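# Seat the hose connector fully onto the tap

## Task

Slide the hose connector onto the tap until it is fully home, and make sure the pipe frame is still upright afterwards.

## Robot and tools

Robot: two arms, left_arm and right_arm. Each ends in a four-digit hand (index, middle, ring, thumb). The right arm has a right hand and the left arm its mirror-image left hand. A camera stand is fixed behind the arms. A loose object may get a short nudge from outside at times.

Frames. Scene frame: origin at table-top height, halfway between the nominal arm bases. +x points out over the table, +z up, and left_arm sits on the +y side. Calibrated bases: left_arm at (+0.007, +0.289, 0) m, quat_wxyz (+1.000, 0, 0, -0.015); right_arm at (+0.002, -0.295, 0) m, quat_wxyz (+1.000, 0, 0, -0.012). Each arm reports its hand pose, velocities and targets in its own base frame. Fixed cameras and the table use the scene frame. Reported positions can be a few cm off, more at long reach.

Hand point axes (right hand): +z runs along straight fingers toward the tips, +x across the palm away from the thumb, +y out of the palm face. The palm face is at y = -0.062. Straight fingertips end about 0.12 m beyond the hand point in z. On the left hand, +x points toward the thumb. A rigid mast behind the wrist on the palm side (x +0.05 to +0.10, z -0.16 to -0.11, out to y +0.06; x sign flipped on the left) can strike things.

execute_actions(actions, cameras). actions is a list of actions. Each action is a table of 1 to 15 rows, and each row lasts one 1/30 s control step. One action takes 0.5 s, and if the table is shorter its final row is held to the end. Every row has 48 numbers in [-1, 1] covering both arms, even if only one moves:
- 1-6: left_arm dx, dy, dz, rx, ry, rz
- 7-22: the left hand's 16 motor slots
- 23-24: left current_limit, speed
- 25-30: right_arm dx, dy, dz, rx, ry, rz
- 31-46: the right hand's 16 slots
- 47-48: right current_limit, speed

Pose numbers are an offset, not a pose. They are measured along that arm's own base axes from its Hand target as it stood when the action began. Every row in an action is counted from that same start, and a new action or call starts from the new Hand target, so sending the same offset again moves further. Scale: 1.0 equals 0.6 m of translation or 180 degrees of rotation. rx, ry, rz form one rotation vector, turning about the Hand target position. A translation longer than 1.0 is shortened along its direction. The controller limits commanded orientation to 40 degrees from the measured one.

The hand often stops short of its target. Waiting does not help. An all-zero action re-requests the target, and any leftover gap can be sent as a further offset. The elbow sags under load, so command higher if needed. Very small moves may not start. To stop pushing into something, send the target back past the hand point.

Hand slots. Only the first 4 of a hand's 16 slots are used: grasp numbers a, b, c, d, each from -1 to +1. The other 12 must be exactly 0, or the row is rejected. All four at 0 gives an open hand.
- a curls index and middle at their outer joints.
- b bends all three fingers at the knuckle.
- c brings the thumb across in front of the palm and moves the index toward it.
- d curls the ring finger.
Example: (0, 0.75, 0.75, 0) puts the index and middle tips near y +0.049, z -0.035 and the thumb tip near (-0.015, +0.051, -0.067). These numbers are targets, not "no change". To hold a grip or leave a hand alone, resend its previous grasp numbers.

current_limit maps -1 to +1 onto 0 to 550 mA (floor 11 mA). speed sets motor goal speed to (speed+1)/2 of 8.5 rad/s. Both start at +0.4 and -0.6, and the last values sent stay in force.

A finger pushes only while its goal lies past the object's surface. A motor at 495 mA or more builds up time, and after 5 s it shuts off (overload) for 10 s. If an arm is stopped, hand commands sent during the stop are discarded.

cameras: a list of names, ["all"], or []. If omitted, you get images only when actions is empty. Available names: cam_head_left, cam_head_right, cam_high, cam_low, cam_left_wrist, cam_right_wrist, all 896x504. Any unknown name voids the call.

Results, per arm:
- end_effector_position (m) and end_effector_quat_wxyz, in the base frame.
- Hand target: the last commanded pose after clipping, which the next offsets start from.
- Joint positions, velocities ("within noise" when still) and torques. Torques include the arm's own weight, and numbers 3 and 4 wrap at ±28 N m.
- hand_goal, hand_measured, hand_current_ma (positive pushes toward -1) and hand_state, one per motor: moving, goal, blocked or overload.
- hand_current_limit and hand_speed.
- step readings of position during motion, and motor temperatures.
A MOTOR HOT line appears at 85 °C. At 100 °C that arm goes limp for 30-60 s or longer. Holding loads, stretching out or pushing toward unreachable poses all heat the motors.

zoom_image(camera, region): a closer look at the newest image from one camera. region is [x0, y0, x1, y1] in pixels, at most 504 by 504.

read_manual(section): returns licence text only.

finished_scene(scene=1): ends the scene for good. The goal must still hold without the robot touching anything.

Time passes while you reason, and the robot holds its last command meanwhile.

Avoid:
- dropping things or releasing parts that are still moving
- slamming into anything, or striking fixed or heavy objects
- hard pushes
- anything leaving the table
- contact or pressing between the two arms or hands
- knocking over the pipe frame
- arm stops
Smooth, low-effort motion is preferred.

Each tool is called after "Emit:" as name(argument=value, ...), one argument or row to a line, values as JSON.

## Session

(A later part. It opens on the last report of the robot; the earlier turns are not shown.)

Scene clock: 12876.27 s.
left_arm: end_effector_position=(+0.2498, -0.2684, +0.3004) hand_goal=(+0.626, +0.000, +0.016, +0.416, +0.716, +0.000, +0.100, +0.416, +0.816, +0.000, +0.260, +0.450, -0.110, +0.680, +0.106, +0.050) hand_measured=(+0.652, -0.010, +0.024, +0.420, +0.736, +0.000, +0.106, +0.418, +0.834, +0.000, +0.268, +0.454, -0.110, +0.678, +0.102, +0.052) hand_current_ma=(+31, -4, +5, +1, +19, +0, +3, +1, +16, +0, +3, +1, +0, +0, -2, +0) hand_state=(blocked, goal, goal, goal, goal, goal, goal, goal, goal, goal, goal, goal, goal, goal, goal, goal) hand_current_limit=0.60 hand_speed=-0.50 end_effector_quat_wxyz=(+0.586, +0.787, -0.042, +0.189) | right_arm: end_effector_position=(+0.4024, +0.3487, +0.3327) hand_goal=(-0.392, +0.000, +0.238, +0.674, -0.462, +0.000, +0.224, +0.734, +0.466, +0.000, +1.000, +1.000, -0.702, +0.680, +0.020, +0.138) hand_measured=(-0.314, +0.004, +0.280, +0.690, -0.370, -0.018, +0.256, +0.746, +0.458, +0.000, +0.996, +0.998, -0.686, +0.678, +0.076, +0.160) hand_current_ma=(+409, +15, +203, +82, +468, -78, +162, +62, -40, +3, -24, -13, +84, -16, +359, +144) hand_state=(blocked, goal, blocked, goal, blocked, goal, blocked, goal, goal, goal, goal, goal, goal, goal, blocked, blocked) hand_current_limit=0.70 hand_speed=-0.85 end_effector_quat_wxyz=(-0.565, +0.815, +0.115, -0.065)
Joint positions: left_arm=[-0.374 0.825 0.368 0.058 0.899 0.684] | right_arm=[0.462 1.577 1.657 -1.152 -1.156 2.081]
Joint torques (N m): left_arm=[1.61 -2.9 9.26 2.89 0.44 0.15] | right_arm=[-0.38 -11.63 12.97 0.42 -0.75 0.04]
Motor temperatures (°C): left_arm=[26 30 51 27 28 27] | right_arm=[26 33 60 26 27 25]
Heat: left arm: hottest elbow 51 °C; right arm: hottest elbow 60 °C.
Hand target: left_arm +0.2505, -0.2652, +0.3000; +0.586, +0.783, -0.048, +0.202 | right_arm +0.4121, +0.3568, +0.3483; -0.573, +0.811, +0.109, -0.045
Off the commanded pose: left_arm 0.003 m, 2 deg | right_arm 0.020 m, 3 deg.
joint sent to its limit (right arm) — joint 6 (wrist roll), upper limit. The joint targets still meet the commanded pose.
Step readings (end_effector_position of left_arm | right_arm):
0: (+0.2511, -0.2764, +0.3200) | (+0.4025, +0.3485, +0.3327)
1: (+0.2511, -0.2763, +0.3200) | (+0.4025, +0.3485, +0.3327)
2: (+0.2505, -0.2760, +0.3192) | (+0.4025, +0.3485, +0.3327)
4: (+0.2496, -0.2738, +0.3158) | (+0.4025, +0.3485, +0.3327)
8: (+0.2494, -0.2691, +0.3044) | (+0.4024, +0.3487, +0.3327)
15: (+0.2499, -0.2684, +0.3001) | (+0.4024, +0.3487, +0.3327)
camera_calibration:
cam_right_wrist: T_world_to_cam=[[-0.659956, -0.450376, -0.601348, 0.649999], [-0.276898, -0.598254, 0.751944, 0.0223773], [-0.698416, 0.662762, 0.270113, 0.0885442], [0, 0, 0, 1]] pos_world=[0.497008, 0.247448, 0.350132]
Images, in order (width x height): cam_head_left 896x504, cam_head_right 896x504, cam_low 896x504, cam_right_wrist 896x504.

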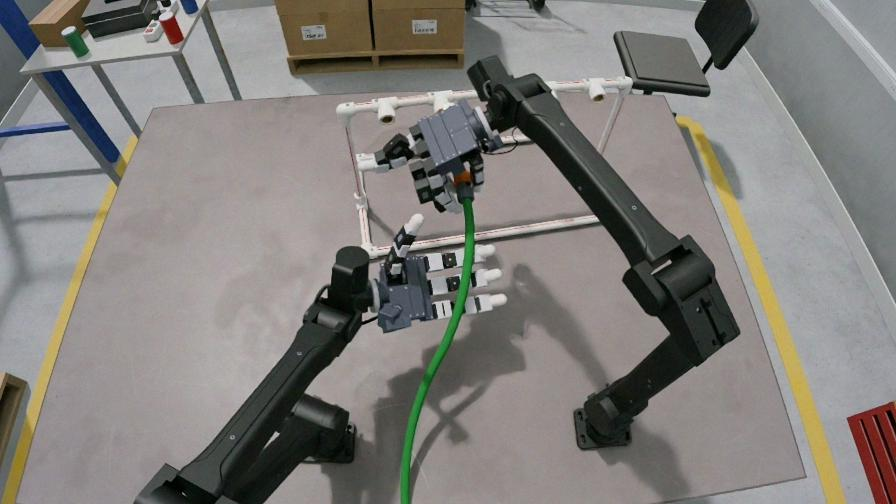

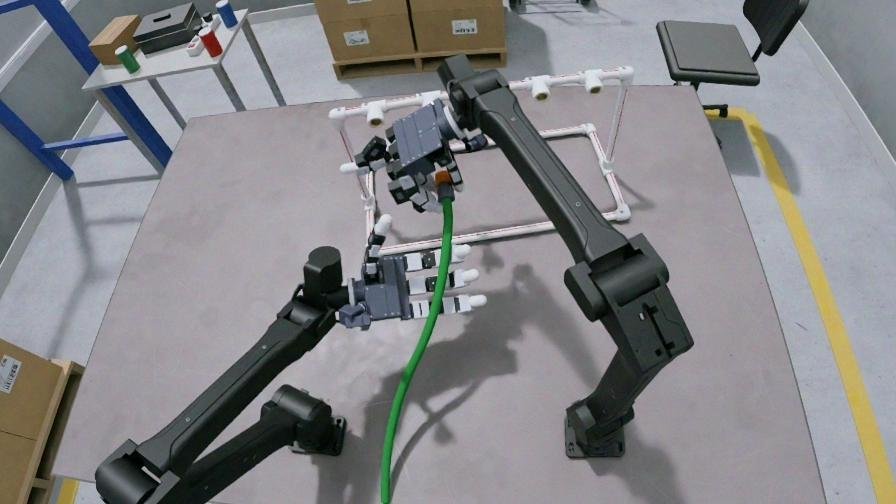

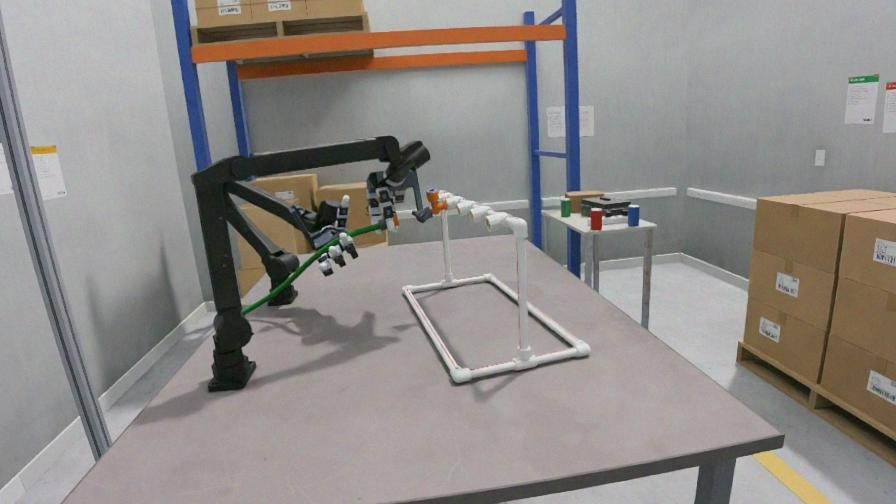

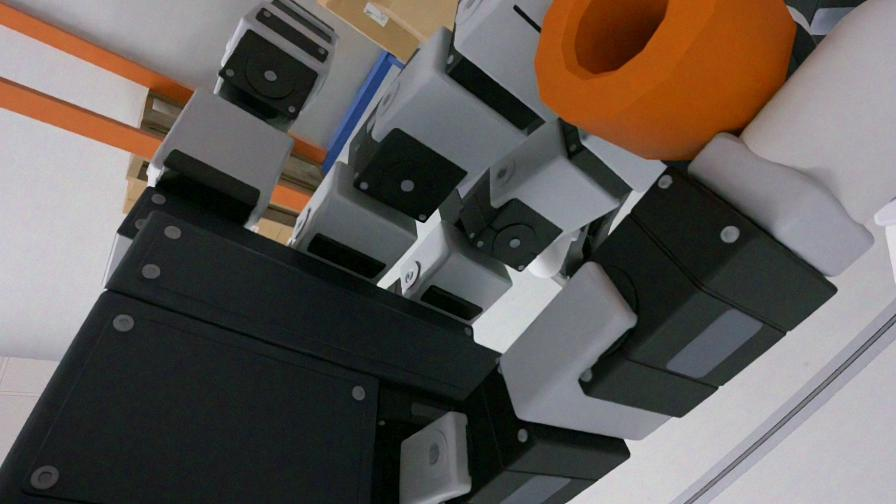

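Emit:
execute_actions(
  actions=[
    [[0,0,-0.01,0,0,0,0.3,0,0.5,0.2,0,0,0,0,0,0,0,0,0,0,0,0,0.6,-0.5,0,0,0,0,0,0,0.15,0.58,0.84,-0.8,0,0,0,0,0,0,0,0,0,0,0,0,0.7,-0.85]],
    [[0,0,-0.008,0,0,0,0.3,0,0.5,0.2,0,0,0,0,0,0,0,0,0,0,0,0,0.6,-0.5,0,0,0,0,0,0,0.15,0.58,0.84,-0.8,0,0,0,0,0,0,0,0,0,0,0,0,0.7,-0.85]],
  ],
  cameras=["all"],
)

Scene clock: 12909.47 s.
left_arm: end_effector_position=(+0.2502, -0.2681, +0.2906) hand_goal=(+0.626, +0.000, +0.016, +0.416, +0.716, +0.000, +0.100, +0.416, +0.816, +0.000, +0.260, +0.450, -0.110, +0.680, +0.106, +0.050) hand_measured=(+0.652, -0.008, +0.024, +0.420, +0.736, +0.000, +0.106, +0.418, +0.834, +0.000, +0.268, +0.454, -0.110, +0.678, +0.102, +0.052) hand_current_ma=(+31, -3, +5, +1, +19, +0, +3, +1, +16, +0, +3, +1, +0, +0, -2, +0) hand_state=(blocked, goal, goal, goal, goal, goal, goal, goal, goal, goal, goal, goal, goal, goal, goal, goal) hand_current_limit=0.60 hand_speed=-0.50 end_effector_quat_wxyz=(+0.586, +0.786, -0.042, +0.191) | right_arm: end_effector_position=(+0.4024, +0.3487, +0.3327) hand_goal=(-0.392, +0.000, +0.238, +0.674, -0.462, +0.000, +0.224, +0.734, +0.466, +0.000, +1.000, +1.000, -0.702, +0.680, +0.020, +0.138) hand_measured=(-0.314, +0.014, +0.280, +0.690, -0.372, -0.024, +0.256, +0.746, +0.458, +0.000, +0.996, +0.998, -0.684, +0.678, +0.076, +0.160) hand_current_ma=(+409, +56, +203, +82, +468, -106, +162, +62, -40, +3, -24, -13, +94, -15, +359, +144) hand_state=(blocked, goal, blocked, goal, blocked, blocked, blocked, goal, goal, goal, goal, goal, goal, goal, blocked, blocked) hand_current_limit=0.70 hand_speed=-0.85 end_effector_quat_wxyz=(-0.565, +0.815, +0.115, -0.065)
Joint positions: left_arm=[-0.372 0.85 0.348 0.108 0.899 0.684] | right_arm=[0.462 1.577 1.657 -1.152 -1.156 2.081]
Joint torques (N m): left_arm=[1.61 -3.19 9.01 2.8 0.46 0.12] | right_arm=[-0.38 -11.58 12.97 0.42 -0.75 0.05]
Motor temperatures (°C): left_arm=[26 29 46 27 28 27] | right_arm=[26 33 60 26 27 25]
Heat: left arm: hottest elbow 46 °C; right arm: hottest elbow 60 °C.
Hand target: left_arm +0.2504, -0.2652, +0.2891; +0.586, +0.783, -0.048, +0.202 | right_arm +0.4121, +0.3568, +0.3483; -0.573, +0.811, +0.109, -0.045
Off the commanded pose: left_arm 0.003 m, 1 deg | right_arm 0.020 m, 3 deg.
joint sent to its limit (right arm) — joint 6 (wrist roll), upper limit. The joint targets still meet the commanded pose.
Step readings (end_effector_position of left_arm | right_arm):
0: (+0.2498, -0.2684, +0.3004) | (+0.4024, +0.3487, +0.3327)
1: (+0.2498, -0.2684, +0.3005) | (+0.4024, +0.3487, +0.3327)
2: (+0.2497, -0.2684, +0.3003) | (+0.4024, +0.3487, +0.3327)
4: (+0.2495, -0.2684, +0.2994) | (+0.4024, +0.3487, +0.3327)
8: (+0.2501, -0.2682, +0.2964) | (+0.4024, +0.3487, +0.3327)
15: (+0.2503, -0.2681, +0.2955) | (+0.4024, +0.3487, +0.3327)
16: (+0.2502, -0.2681, +0.2954) | (+0.4024, +0.3487, +0.3327)
17: (+0.2501, -0.2681, +0.2953) | (+0.4024, +0.3487, +0.3327)
19: (+0.2501, -0.2681, +0.2945) | (+0.4024, +0.3487, +0.3327)
23: (+0.2502, -0.2681, +0.2915) | (+0.4024, +0.3487, +0.3327)
30: (+0.2502, -0.2681, +0.2906) | (+0.4024, +0.3487, +0.3327)
camera_calibration:
cam_left_wrist: T_world_to_cam=[[-0.557491, 0.0906366, -0.82522, 0.368212], [0.403171, 0.898492, -0.173684, 0.146658], [0.725711, -0.429532, -0.537443, -0.0122326], [0, 0, 0, 1]] pos_world=[0.155024, -0.170398, 0.322753]
cam_right_wrist: T_world_to_cam=[[-0.659956, -0.450376, -0.601348, 0.649999], [-0.276898, -0.598254, 0.751944, 0.0223773], [-0.698416, 0.662762, 0.270113, 0.0885442], [0, 0, 0, 1]] pos_world=[0.497008, 0.247448, 0.350132]

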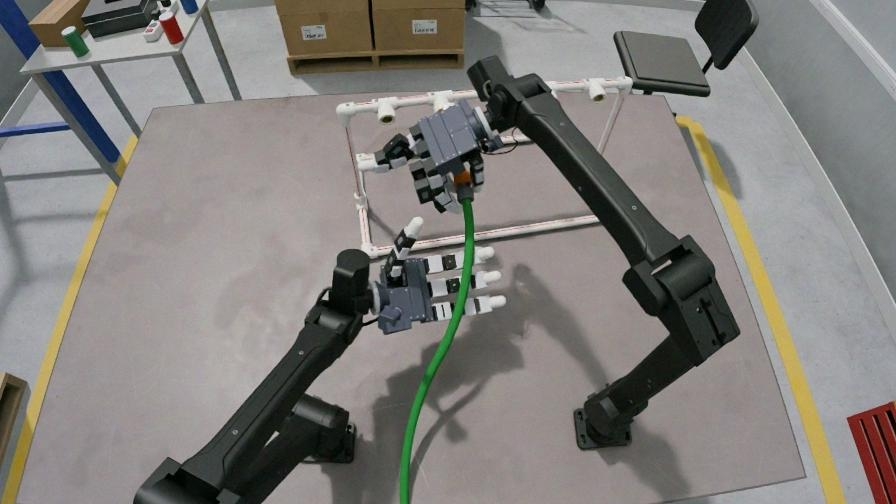

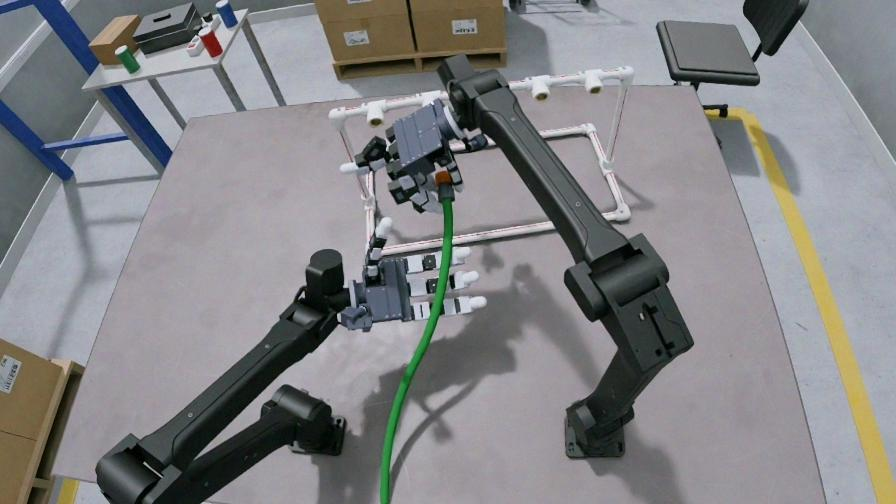

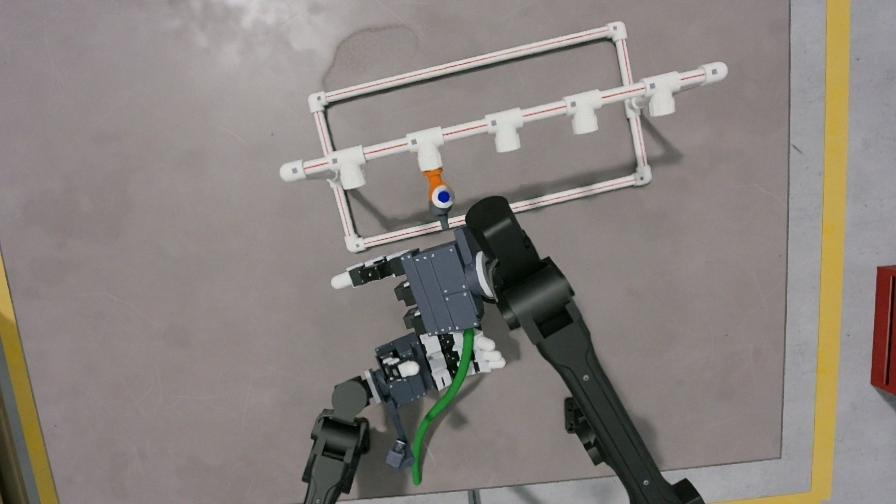

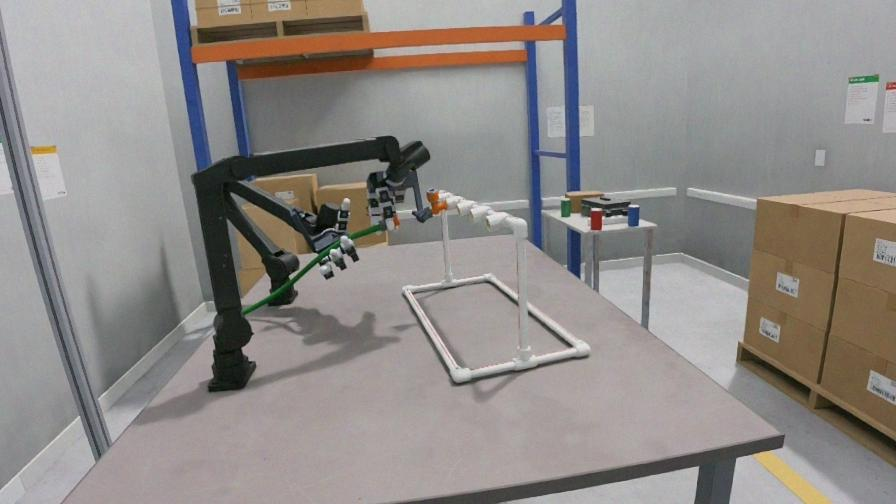

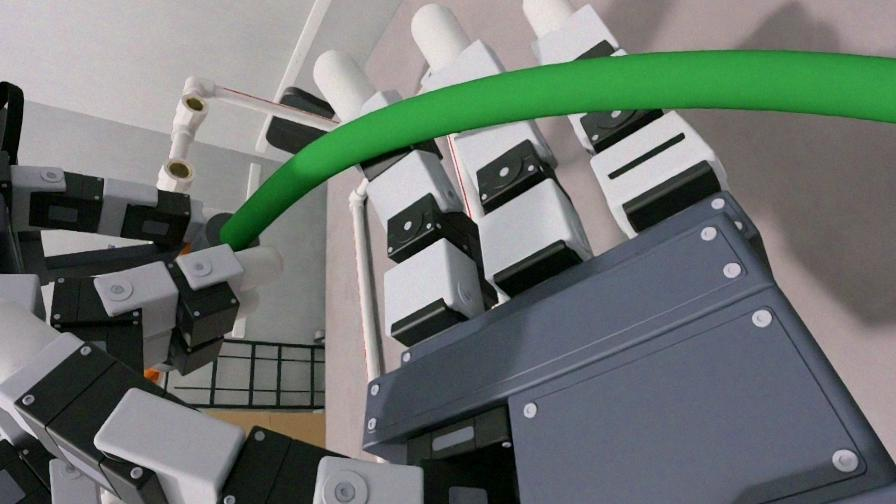

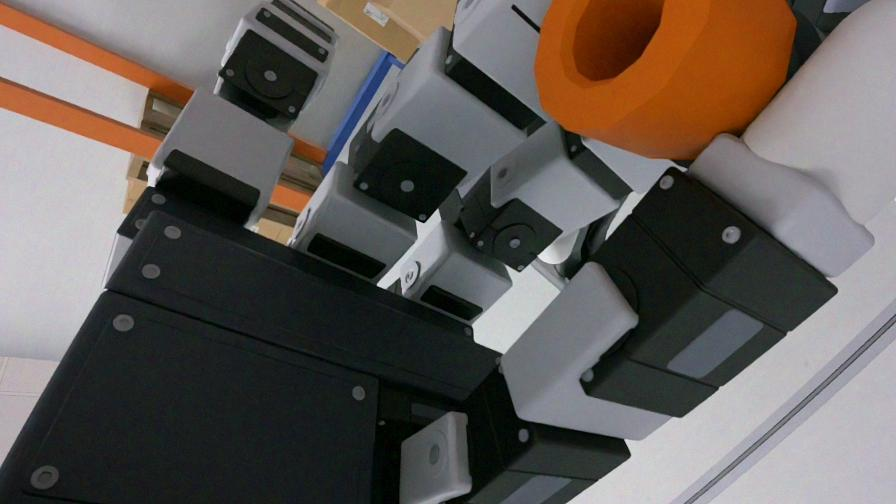

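Emit:
zoom_image(
  camera="cam_low",
  region=[330, 170, 480, 270],
)

Emit:
zoom_image(
  camera="cam_head_left",
  region=[430, 140, 510, 230],
)

Emit:
zoom_image(
  camera="cam_head_right",
  region=[410, 140, 490, 230],
)

Emit:
zoom_image(
  camera="cam_high",
  region=[340, 130, 600, 400],
)

Scaled by 3.360.

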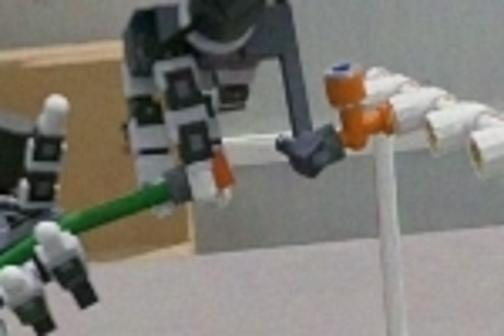

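Scaled by 5.600.

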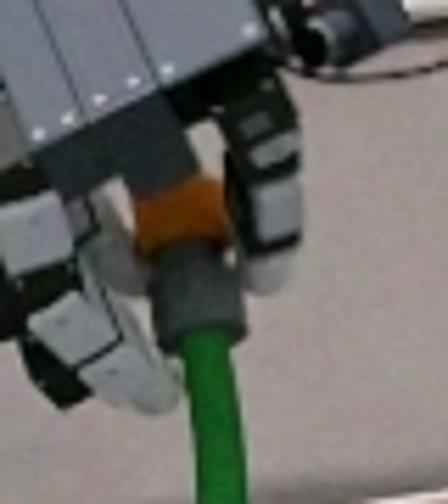

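Scaled by 5.600.

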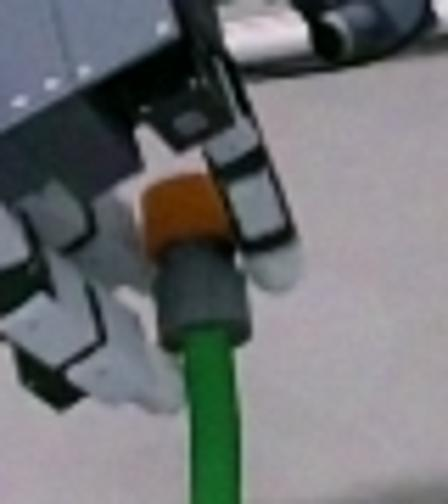

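Scaled by 1.867.

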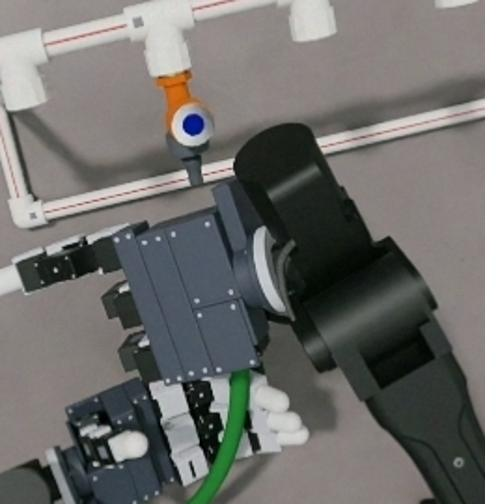

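Emit:
zoom_image(
  camera="cam_right_wrist",
  region=[500, 0, 856, 200],
)

Scaled by 1.416.

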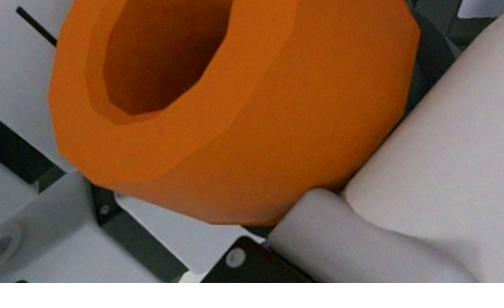

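Emit:
execute_actions(
  actions=[
    [[0.0142,0.0014,0.0007,0,0,0,0.3,0,0.5,0.2,0,0,0,0,0,0,0,0,0,0,0,0,0.6,-0.5,0.0142,0.0014,0.0007,0,0,0,0.15,0.58,0.84,-0.8,0,0,0,0,0,0,0,0,0,0,0,0,0.7,-0.85]],
    [[0.0142,0.0014,0.0007,0,0,0,0.3,0,0.5,0.2,0,0,0,0,0,0,0,0,0,0,0,0,0.6,-0.5,0.0142,0.0014,0.0007,0,0,0,0.15,0.58,0.84,-0.8,0,0,0,0,0,0,0,0,0,0,0,0,0.7,-0.85]],
  ],
  cameras=["all"],
)

Scene clock: 12963.23 s.
left_arm: end_effector_position=(+0.2622, -0.2639, +0.2748) hand_goal=(+0.626, +0.000, +0.016, +0.416, +0.716, +0.000, +0.100, +0.416, +0.816, +0.000, +0.260, +0.450, -0.110, +0.680, +0.106, +0.050) hand_measured=(+0.652, -0.006, +0.024, +0.420, +0.736, +0.000, +0.106, +0.418, +0.834, +0.000, +0.268, +0.454, -0.110, +0.678, +0.102, +0.052) hand_current_ma=(+31, -2, +5, +1, +19, +0, +3, +1, +16, +0, +3, +1, +0, +0, -2, +0) hand_state=(blocked, goal, goal, goal, goal, goal, goal, goal, goal, goal, goal, goal, goal, goal, goal, goal) hand_current_limit=0.60 hand_speed=-0.50 end_effector_quat_wxyz=(+0.582, +0.792, -0.033, +0.180) | right_arm: end_effector_position=(+0.4137, +0.3543, +0.3299) hand_goal=(-0.392, +0.000, +0.238, +0.674, -0.462, +0.000, +0.224, +0.734, +0.466, +0.000, +1.000, +1.000, -0.702, +0.680, +0.020, +0.138) hand_measured=(-0.314, +0.016, +0.280, +0.690, -0.374, -0.026, +0.256, +0.746, +0.458, +0.000, +0.996, +0.998, -0.682, +0.678, +0.076, +0.160) hand_current_ma=(+409, +70, +203, +82, +468, -111, +162, +62, -40, +3, -24, -13, +104, -6, +358, +144) hand_state=(blocked, goal, blocked, goal, blocked, blocked, blocked, goal, goal, goal, goal, goal, blocked, goal, blocked, blocked) hand_current_limit=0.70 hand_speed=-0.85 end_effector_quat_wxyz=(-0.564, +0.815, +0.113, -0.067)
Joint positions: left_arm=[-0.338 0.916 0.348 0.124 0.926 0.703] | right_arm=[0.462 1.614 1.695 -1.158 -1.156 2.081]
Joint torques (N m): left_arm=[1.9 -3.72 11.36 2.73 0.55 0.16] | right_arm=[-1.2 -11.99 13.71 0.29 -0.86 0.05]
Motor temperatures (°C): left_arm=[26 29 46 27 29 27] | right_arm=[26 33 61 26 27 25]
Heat: left arm: hottest elbow 46 °C; right arm: hottest elbow 61 °C.
Hand target: left_arm +0.2674, -0.2635, +0.2900; +0.586, +0.783, -0.048, +0.202 | right_arm +0.4291, +0.3585, +0.3489; -0.573, +0.811, +0.109, -0.045
Off the commanded pose: left_arm 0.016 m, 3 deg | right_arm 0.025 m, 3 deg.
joint sent to its limit (right arm) — joint 6 (wrist roll), upper limit. The joint targets still meet the commanded pose.
Step readings (end_effector_position of left_arm | right_arm):
0: (+0.2502, -0.2681, +0.2906) | (+0.4024, +0.3487, +0.3327)
1: (+0.2503, -0.2682, +0.2905) | (+0.4024, +0.3487, +0.3327)
2: (+0.2503, -0.2680, +0.2905) | (+0.4025, +0.3487, +0.3325)
4: (+0.2515, -0.2674, +0.2891) | (+0.4030, +0.3490, +0.3326)
8: (+0.2561, -0.2662, +0.2837) | (+0.4059, +0.3504, +0.3316)
15: (+0.2569, -0.2661, +0.2821) | (+0.4073, +0.3511, +0.3288)
16: (+0.2568, -0.2661, +0.2822) | (+0.4074, +0.3512, +0.3290)
17: (+0.2568, -0.2660, +0.2821) | (+0.4075, +0.3512, +0.3293)
19: (+0.2577, -0.2653, +0.2812) | (+0.4089, +0.3519, +0.3304)
23: (+0.2615, -0.2641, +0.2762) | (+0.4125, +0.3537, +0.3316)
30: (+0.2623, -0.2639, +0.2748) | (+0.4137, +0.3543, +0.3298)
camera_calibration:
cam_left_wrist: T_world_to_cam=[[-0.583429, 0.0974887, -0.806292, 0.364793], [0.394007, 0.902093, -0.17603, 0.139335], [0.710189, -0.420385, -0.564719, -0.0136683], [0, 0, 0, 1]] pos_world=[0.167639, -0.167002, 0.310938]
cam_right_wrist: T_world_to_cam=[[-0.66297, -0.451953, -0.596833, 0.658601], [-0.273041, -0.596334, 0.754873, 0.0276693], [-0.697079, 0.663418, 0.27195, 0.0921174], [0, 0, 0, 1]] pos_world=[0.508401, 0.253044, 0.347136]

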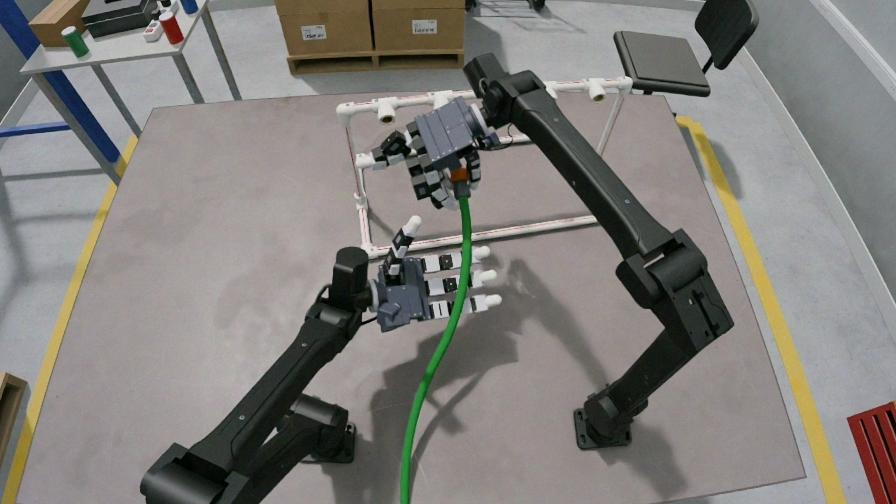

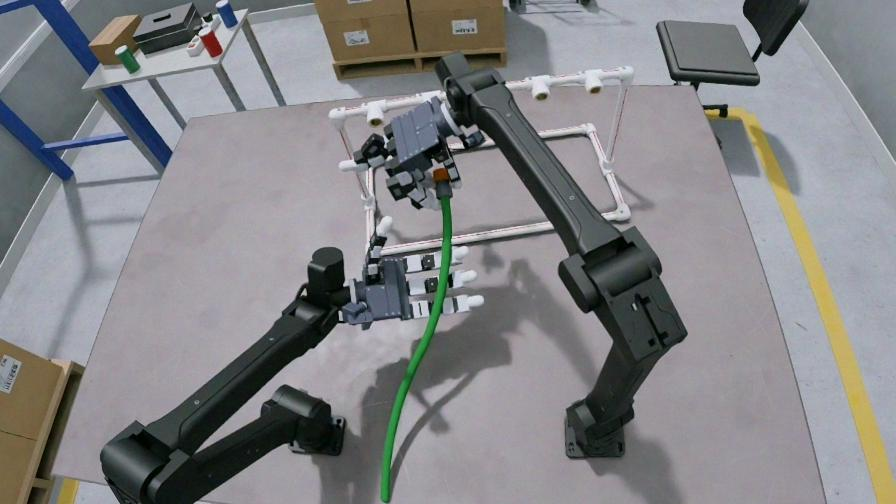

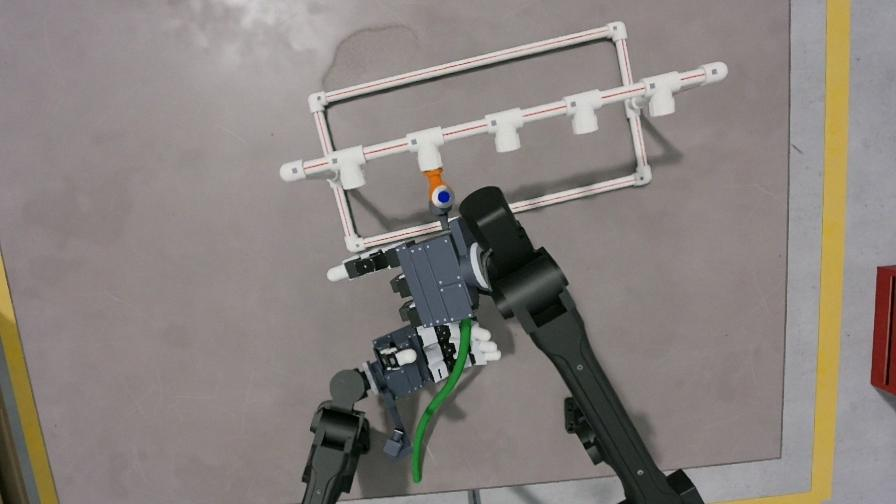

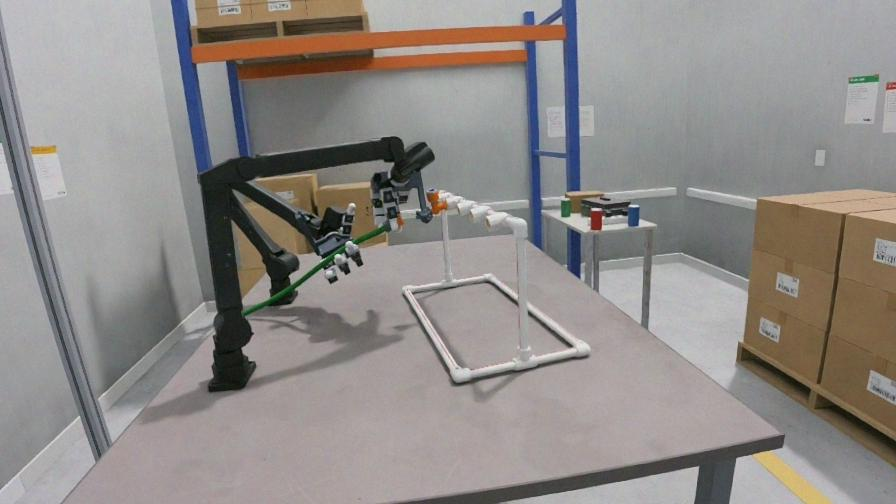

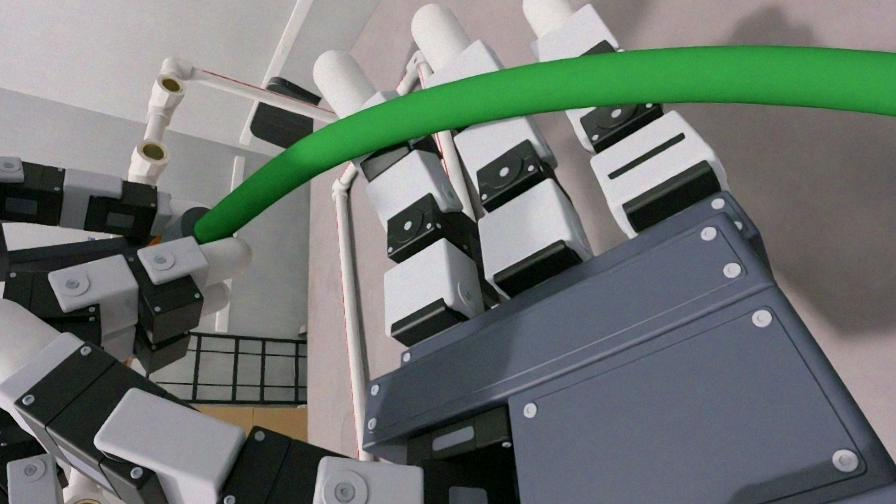

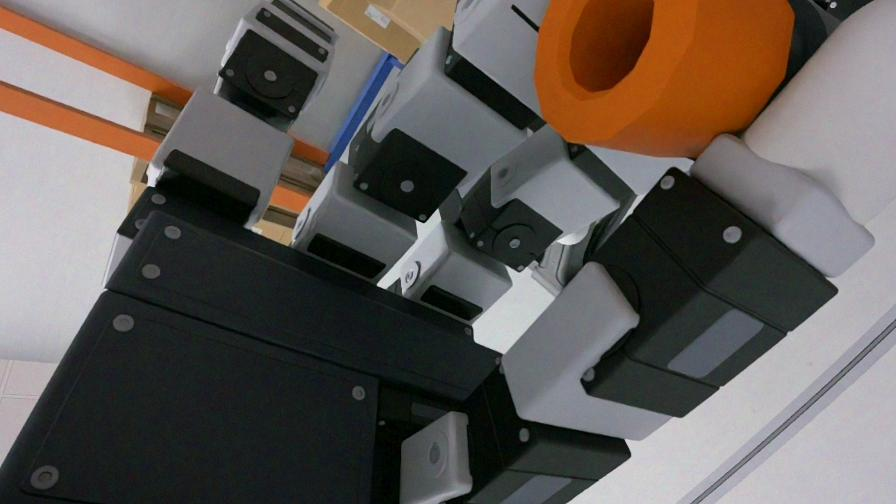

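Emit:
execute_actions(
  actions=[
    [[0,0,0.01,0,0,0,0.3,0,0.5,0.2,0,0,0,0,0,0,0,0,0,0,0,0,0.6,-0.5,0,0,0,0,0,0,0.15,0.58,0.84,-0.8,0,0,0,0,0,0,0,0,0,0,0,0,0.7,-0.85]],
  ],
  cameras=["cam_low","cam_right_wrist","cam_head_left"],
)

Scene clock: 12969.93 s.
left_arm: end_effector_position=(+0.2622, -0.2639, +0.2748) hand_goal=(+0.626, +0.000, +0.016, +0.416, +0.716, +0.000, +0.100, +0.416, +0.816, +0.000, +0.260, +0.450, -0.110, +0.680, +0.106, +0.050) hand_measured=(+0.652, -0.006, +0.024, +0.420, +0.736, +0.000, +0.106, +0.418, +0.834, +0.000, +0.268, +0.454, -0.110, +0.678, +0.102, +0.052) hand_current_ma=(+31, -2, +5, +1, +19, +0, +3, +1, +16, +0, +3, +1, +0, +0, -2, +0) hand_state=(blocked, goal, goal, goal, goal, goal, goal, goal, goal, goal, goal, goal, goal, goal, goal, goal) hand_current_limit=0.60 hand_speed=-0.50 end_effector_quat_wxyz=(+0.582, +0.792, -0.033, +0.180) | right_arm: end_effector_position=(+0.4137, +0.3543, +0.3301) hand_goal=(-0.392, +0.000, +0.238, +0.674, -0.462, +0.000, +0.224, +0.734, +0.466, +0.000, +1.000, +1.000, -0.702, +0.680, +0.020, +0.138) hand_measured=(-0.314, +0.016, +0.280, +0.690, -0.374, -0.026, +0.256, +0.746, +0.458, +0.000, +0.996, +0.998, -0.682, +0.678, +0.076, +0.160) hand_current_ma=(+409, +70, +203, +82, +467, -111, +162, +62, -40, +3, -24, -13, +104, -6, +358, +144) hand_state=(blocked, goal, blocked, goal, blocked, blocked, blocked, goal, goal, goal, goal, goal, blocked, goal, blocked, blocked) hand_current_limit=0.70 hand_speed=-0.85 end_effector_quat_wxyz=(-0.564, +0.815, +0.113, -0.067)
Joint positions: left_arm=[-0.338 0.916 0.348 0.124 0.926 0.704] | right_arm=[0.462 1.614 1.695 -1.158 -1.156 2.081]
Joint torques (N m): left_arm=[1.38 -4.78 12.26 1.8 0.58 0.12] | right_arm=[-1.2 -11.93 13.74 0.29 -0.87 0.05]
Motor temperatures (°C): left_arm=[26 29 47 27 29 27] | right_arm=[26 33 63 26 27 25]
Heat: left arm: hottest elbow 47 °C; right arm: hottest elbow 63 °C.
Hand target: left_arm +0.2674, -0.2635, +0.2960; +0.586, +0.783, -0.048, +0.202 | right_arm +0.4291, +0.3585, +0.3490; -0.573, +0.811, +0.109, -0.045
Off the commanded pose: left_arm 0.022 m, 3 deg | right_arm 0.025 m, 3 deg.
joint sent to its limit (right arm) — joint 6 (wrist roll), upper limit. The joint targets still meet the commanded pose.
Step readings (end_effector_position of left_arm | right_arm):
0: (+0.2622, -0.2639, +0.2748) | (+0.4137, +0.3543, +0.3301)
1: (+0.2622, -0.2639, +0.2748) | (+0.4137, +0.3543, +0.3301)
2: (+0.2622, -0.2639, +0.2748) | (+0.4137, +0.3543, +0.3301)
4: (+0.2622, -0.2639, +0.2748) | (+0.4137, +0.3543, +0.3301)
8: (+0.2622, -0.2639, +0.2748) | (+0.4137, +0.3543, +0.3301)
15: (+0.2622, -0.2639, +0.2748) | (+0.4137, +0.3543, +0.3301)
camera_calibration:
cam_right_wrist: T_world_to_cam=[[-0.662783, -0.45182, -0.597141, 0.658744], [-0.273316, -0.596466, 0.75467, 0.0278224], [-0.697149, 0.66339, 0.271838, 0.0920789], [0, 0, 0, 1]] pos_world=[0.508401, 0.253144, 0.347336]
Images, in order (width x height): cam_head_left 896x504, cam_low 896x504, cam_right_wrist 896x504.

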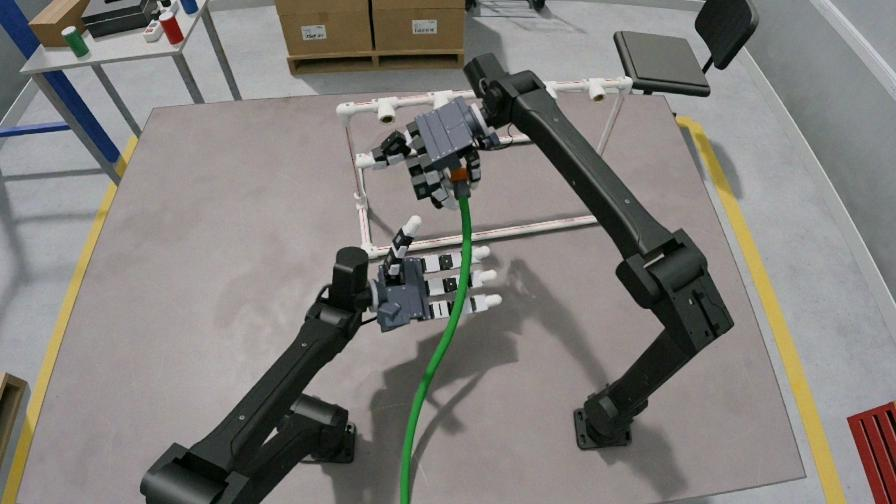

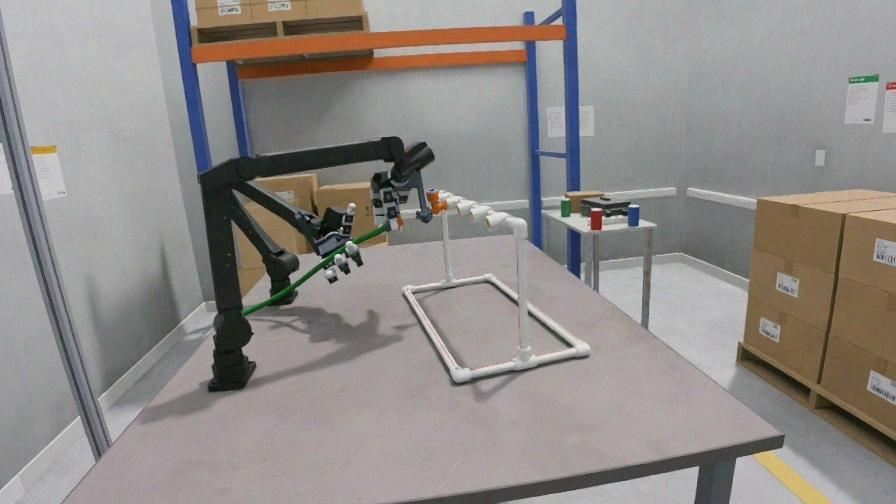

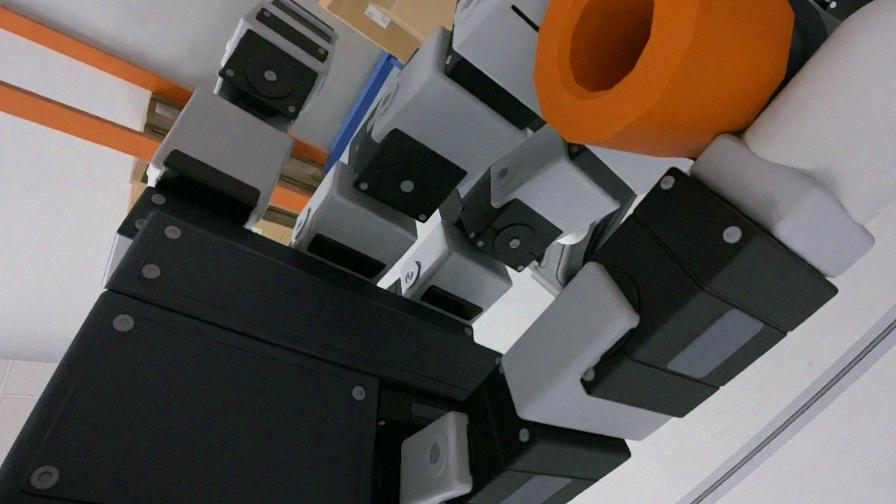

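Emit:
execute_actions(
  actions=[
    [[0,0,0.01,0,0,0,0.3,0,0.5,0.2,0,0,0,0,0,0,0,0,0,0,0,0,0.6,-0.5,0,0,0,0,0,0,0.15,0.58,0.84,-0.8,0,0,0,0,0,0,0,0,0,0,0,0,0.7,-0.85]],
  ],
  cameras=["cam_low","cam_right_wrist","cam_head_left"],
)

Scene clock: 12976.23 s.
left_arm: end_effector_position=(+0.2602, -0.2632, +0.2757) hand_goal=(+0.626, +0.000, +0.016, +0.416, +0.716, +0.000, +0.100, +0.416, +0.816, +0.000, +0.260, +0.450, -0.110, +0.680, +0.106, +0.050) hand_measured=(+0.652, -0.006, +0.024, +0.420, +0.736, +0.000, +0.106, +0.418, +0.834, +0.000, +0.268, +0.454, -0.110, +0.678, +0.102, +0.052) hand_current_ma=(+31, -2, +5, +1, +19, +0, +3, +1, +16, +0, +3, +1, +0, +0, -2, +0) hand_state=(blocked, goal, goal, goal, goal, goal, goal, goal, goal, goal, goal, goal, goal, goal, goal, goal) hand_current_limit=0.60 hand_speed=-0.50 end_effector_quat_wxyz=(+0.581, +0.794, -0.031, +0.177) | right_arm: end_effector_position=(+0.4137, +0.3543, +0.3301) hand_goal=(-0.392, +0.000, +0.238, +0.674, -0.462, +0.000, +0.224, +0.734, +0.466, +0.000, +1.000, +1.000, -0.702, +0.680, +0.020, +0.138) hand_measured=(-0.314, +0.016, +0.280, +0.690, -0.374, -0.026, +0.256, +0.746, +0.458, +0.000, +0.996, +0.998, -0.682, +0.678, +0.076, +0.160) hand_current_ma=(+409, +70, +203, +82, +468, -111, +162, +62, -40, +3, -24, -13, +105, -6, +357, +144) hand_state=(blocked, goal, blocked, goal, blocked, blocked, blocked, goal, goal, goal, goal, goal, blocked, goal, blocked, blocked) hand_current_limit=0.70 hand_speed=-0.85 end_effector_quat_wxyz=(-0.564, +0.815, +0.114, -0.067)
Joint positions: left_arm=[-0.338 0.9 0.348 0.1 0.926 0.704] | right_arm=[0.462 1.614 1.695 -1.158 -1.156 2.081]
Joint torques (N m): left_arm=[1.38 -4.95 13.15 1.65 0.59 0.15] | right_arm=[-1.2 -11.93 13.74 0.29 -0.84 0.05]
Motor temperatures (°C): left_arm=[26 29 48 27 29 27] | right_arm=[26 33 65 26 27 25]
Heat: left arm: hottest elbow 48 °C; right arm: hottest elbow 65 °C.
Hand target: left_arm +0.2674, -0.2635, +0.3019; +0.586, +0.783, -0.048, +0.202 | right_arm +0.4292, +0.3585, +0.3490; -0.573, +0.811, +0.109, -0.045
Off the commanded pose: left_arm 0.027 m, 4 deg | right_arm 0.025 m, 3 deg.
joint sent to its limit (right arm) — joint 6 (wrist roll), upper limit. The joint targets still meet the commanded pose.
Step readings (end_effector_position of left_arm | right_arm):
0: (+0.2622, -0.2639, +0.2748) | (+0.4137, +0.3543, +0.3301)
1: (+0.2622, -0.2639, +0.2748) | (+0.4137, +0.3543, +0.3301)
2: (+0.2621, -0.2639, +0.2747) | (+0.4137, +0.3543, +0.3301)
4: (+0.2616, -0.2637, +0.2747) | (+0.4137, +0.3543, +0.3301)
8: (+0.2604, -0.2633, +0.2760) | (+0.4137, +0.3543, +0.3301)
15: (+0.2602, -0.2632, +0.2758) | (+0.4137, +0.3543, +0.3301)
camera_calibration:
cam_right_wrist: T_world_to_cam=[[-0.662781, -0.451768, -0.597183, 0.658744], [-0.273098, -0.596742, 0.754531, 0.02783], [-0.697237, 0.663178, 0.272132, 0.0920745], [0, 0, 0, 1]] pos_world=[0.508401, 0.253145, 0.347336]
Images, in order (width x height): cam_head_left 896x504, cam_low 896x504, cam_right_wrist 896x504.

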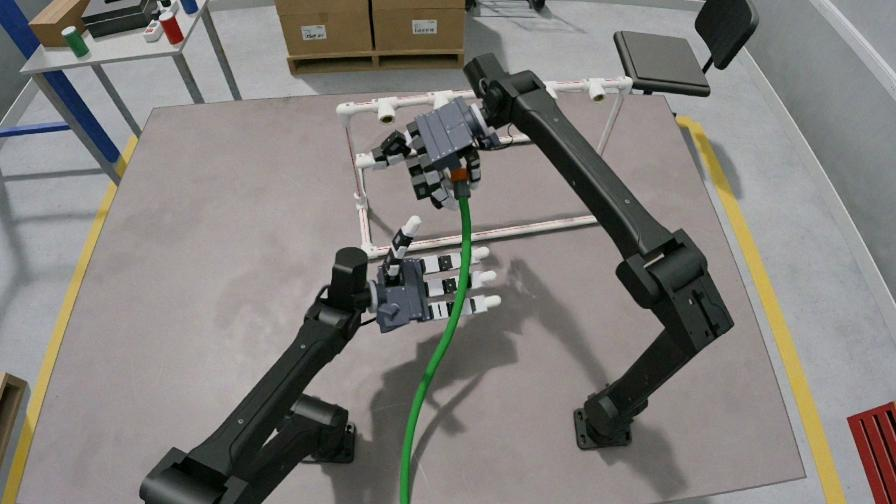

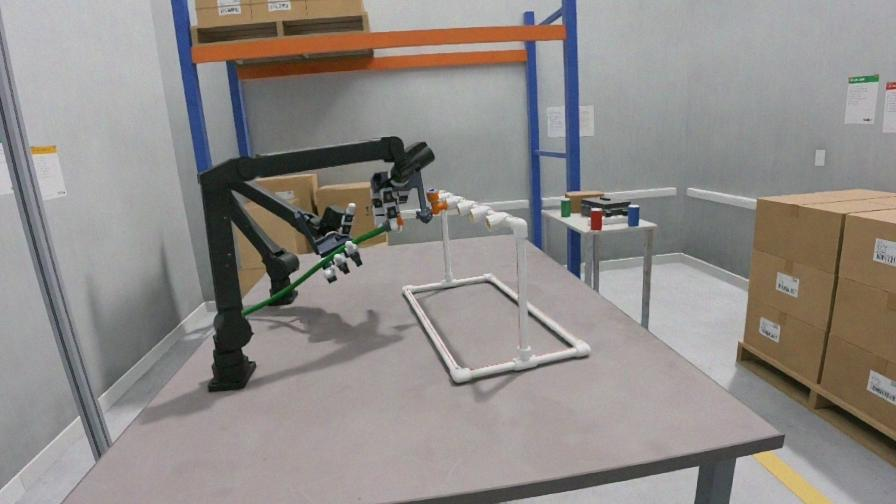

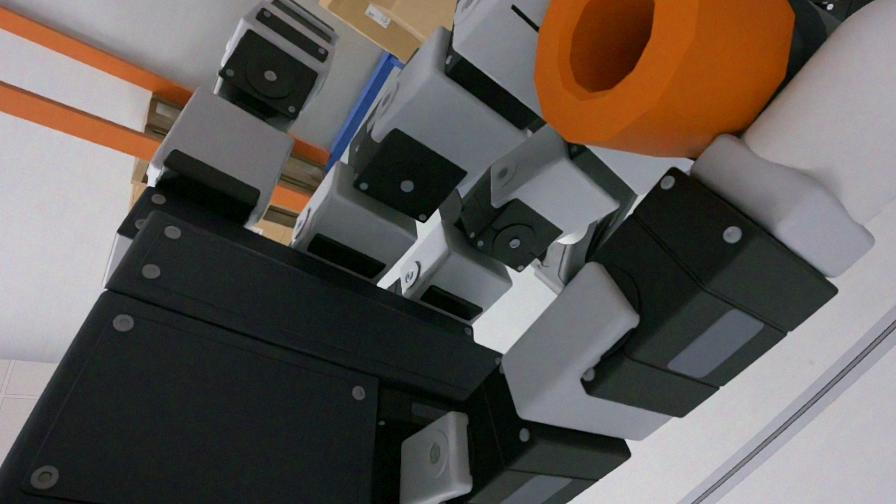

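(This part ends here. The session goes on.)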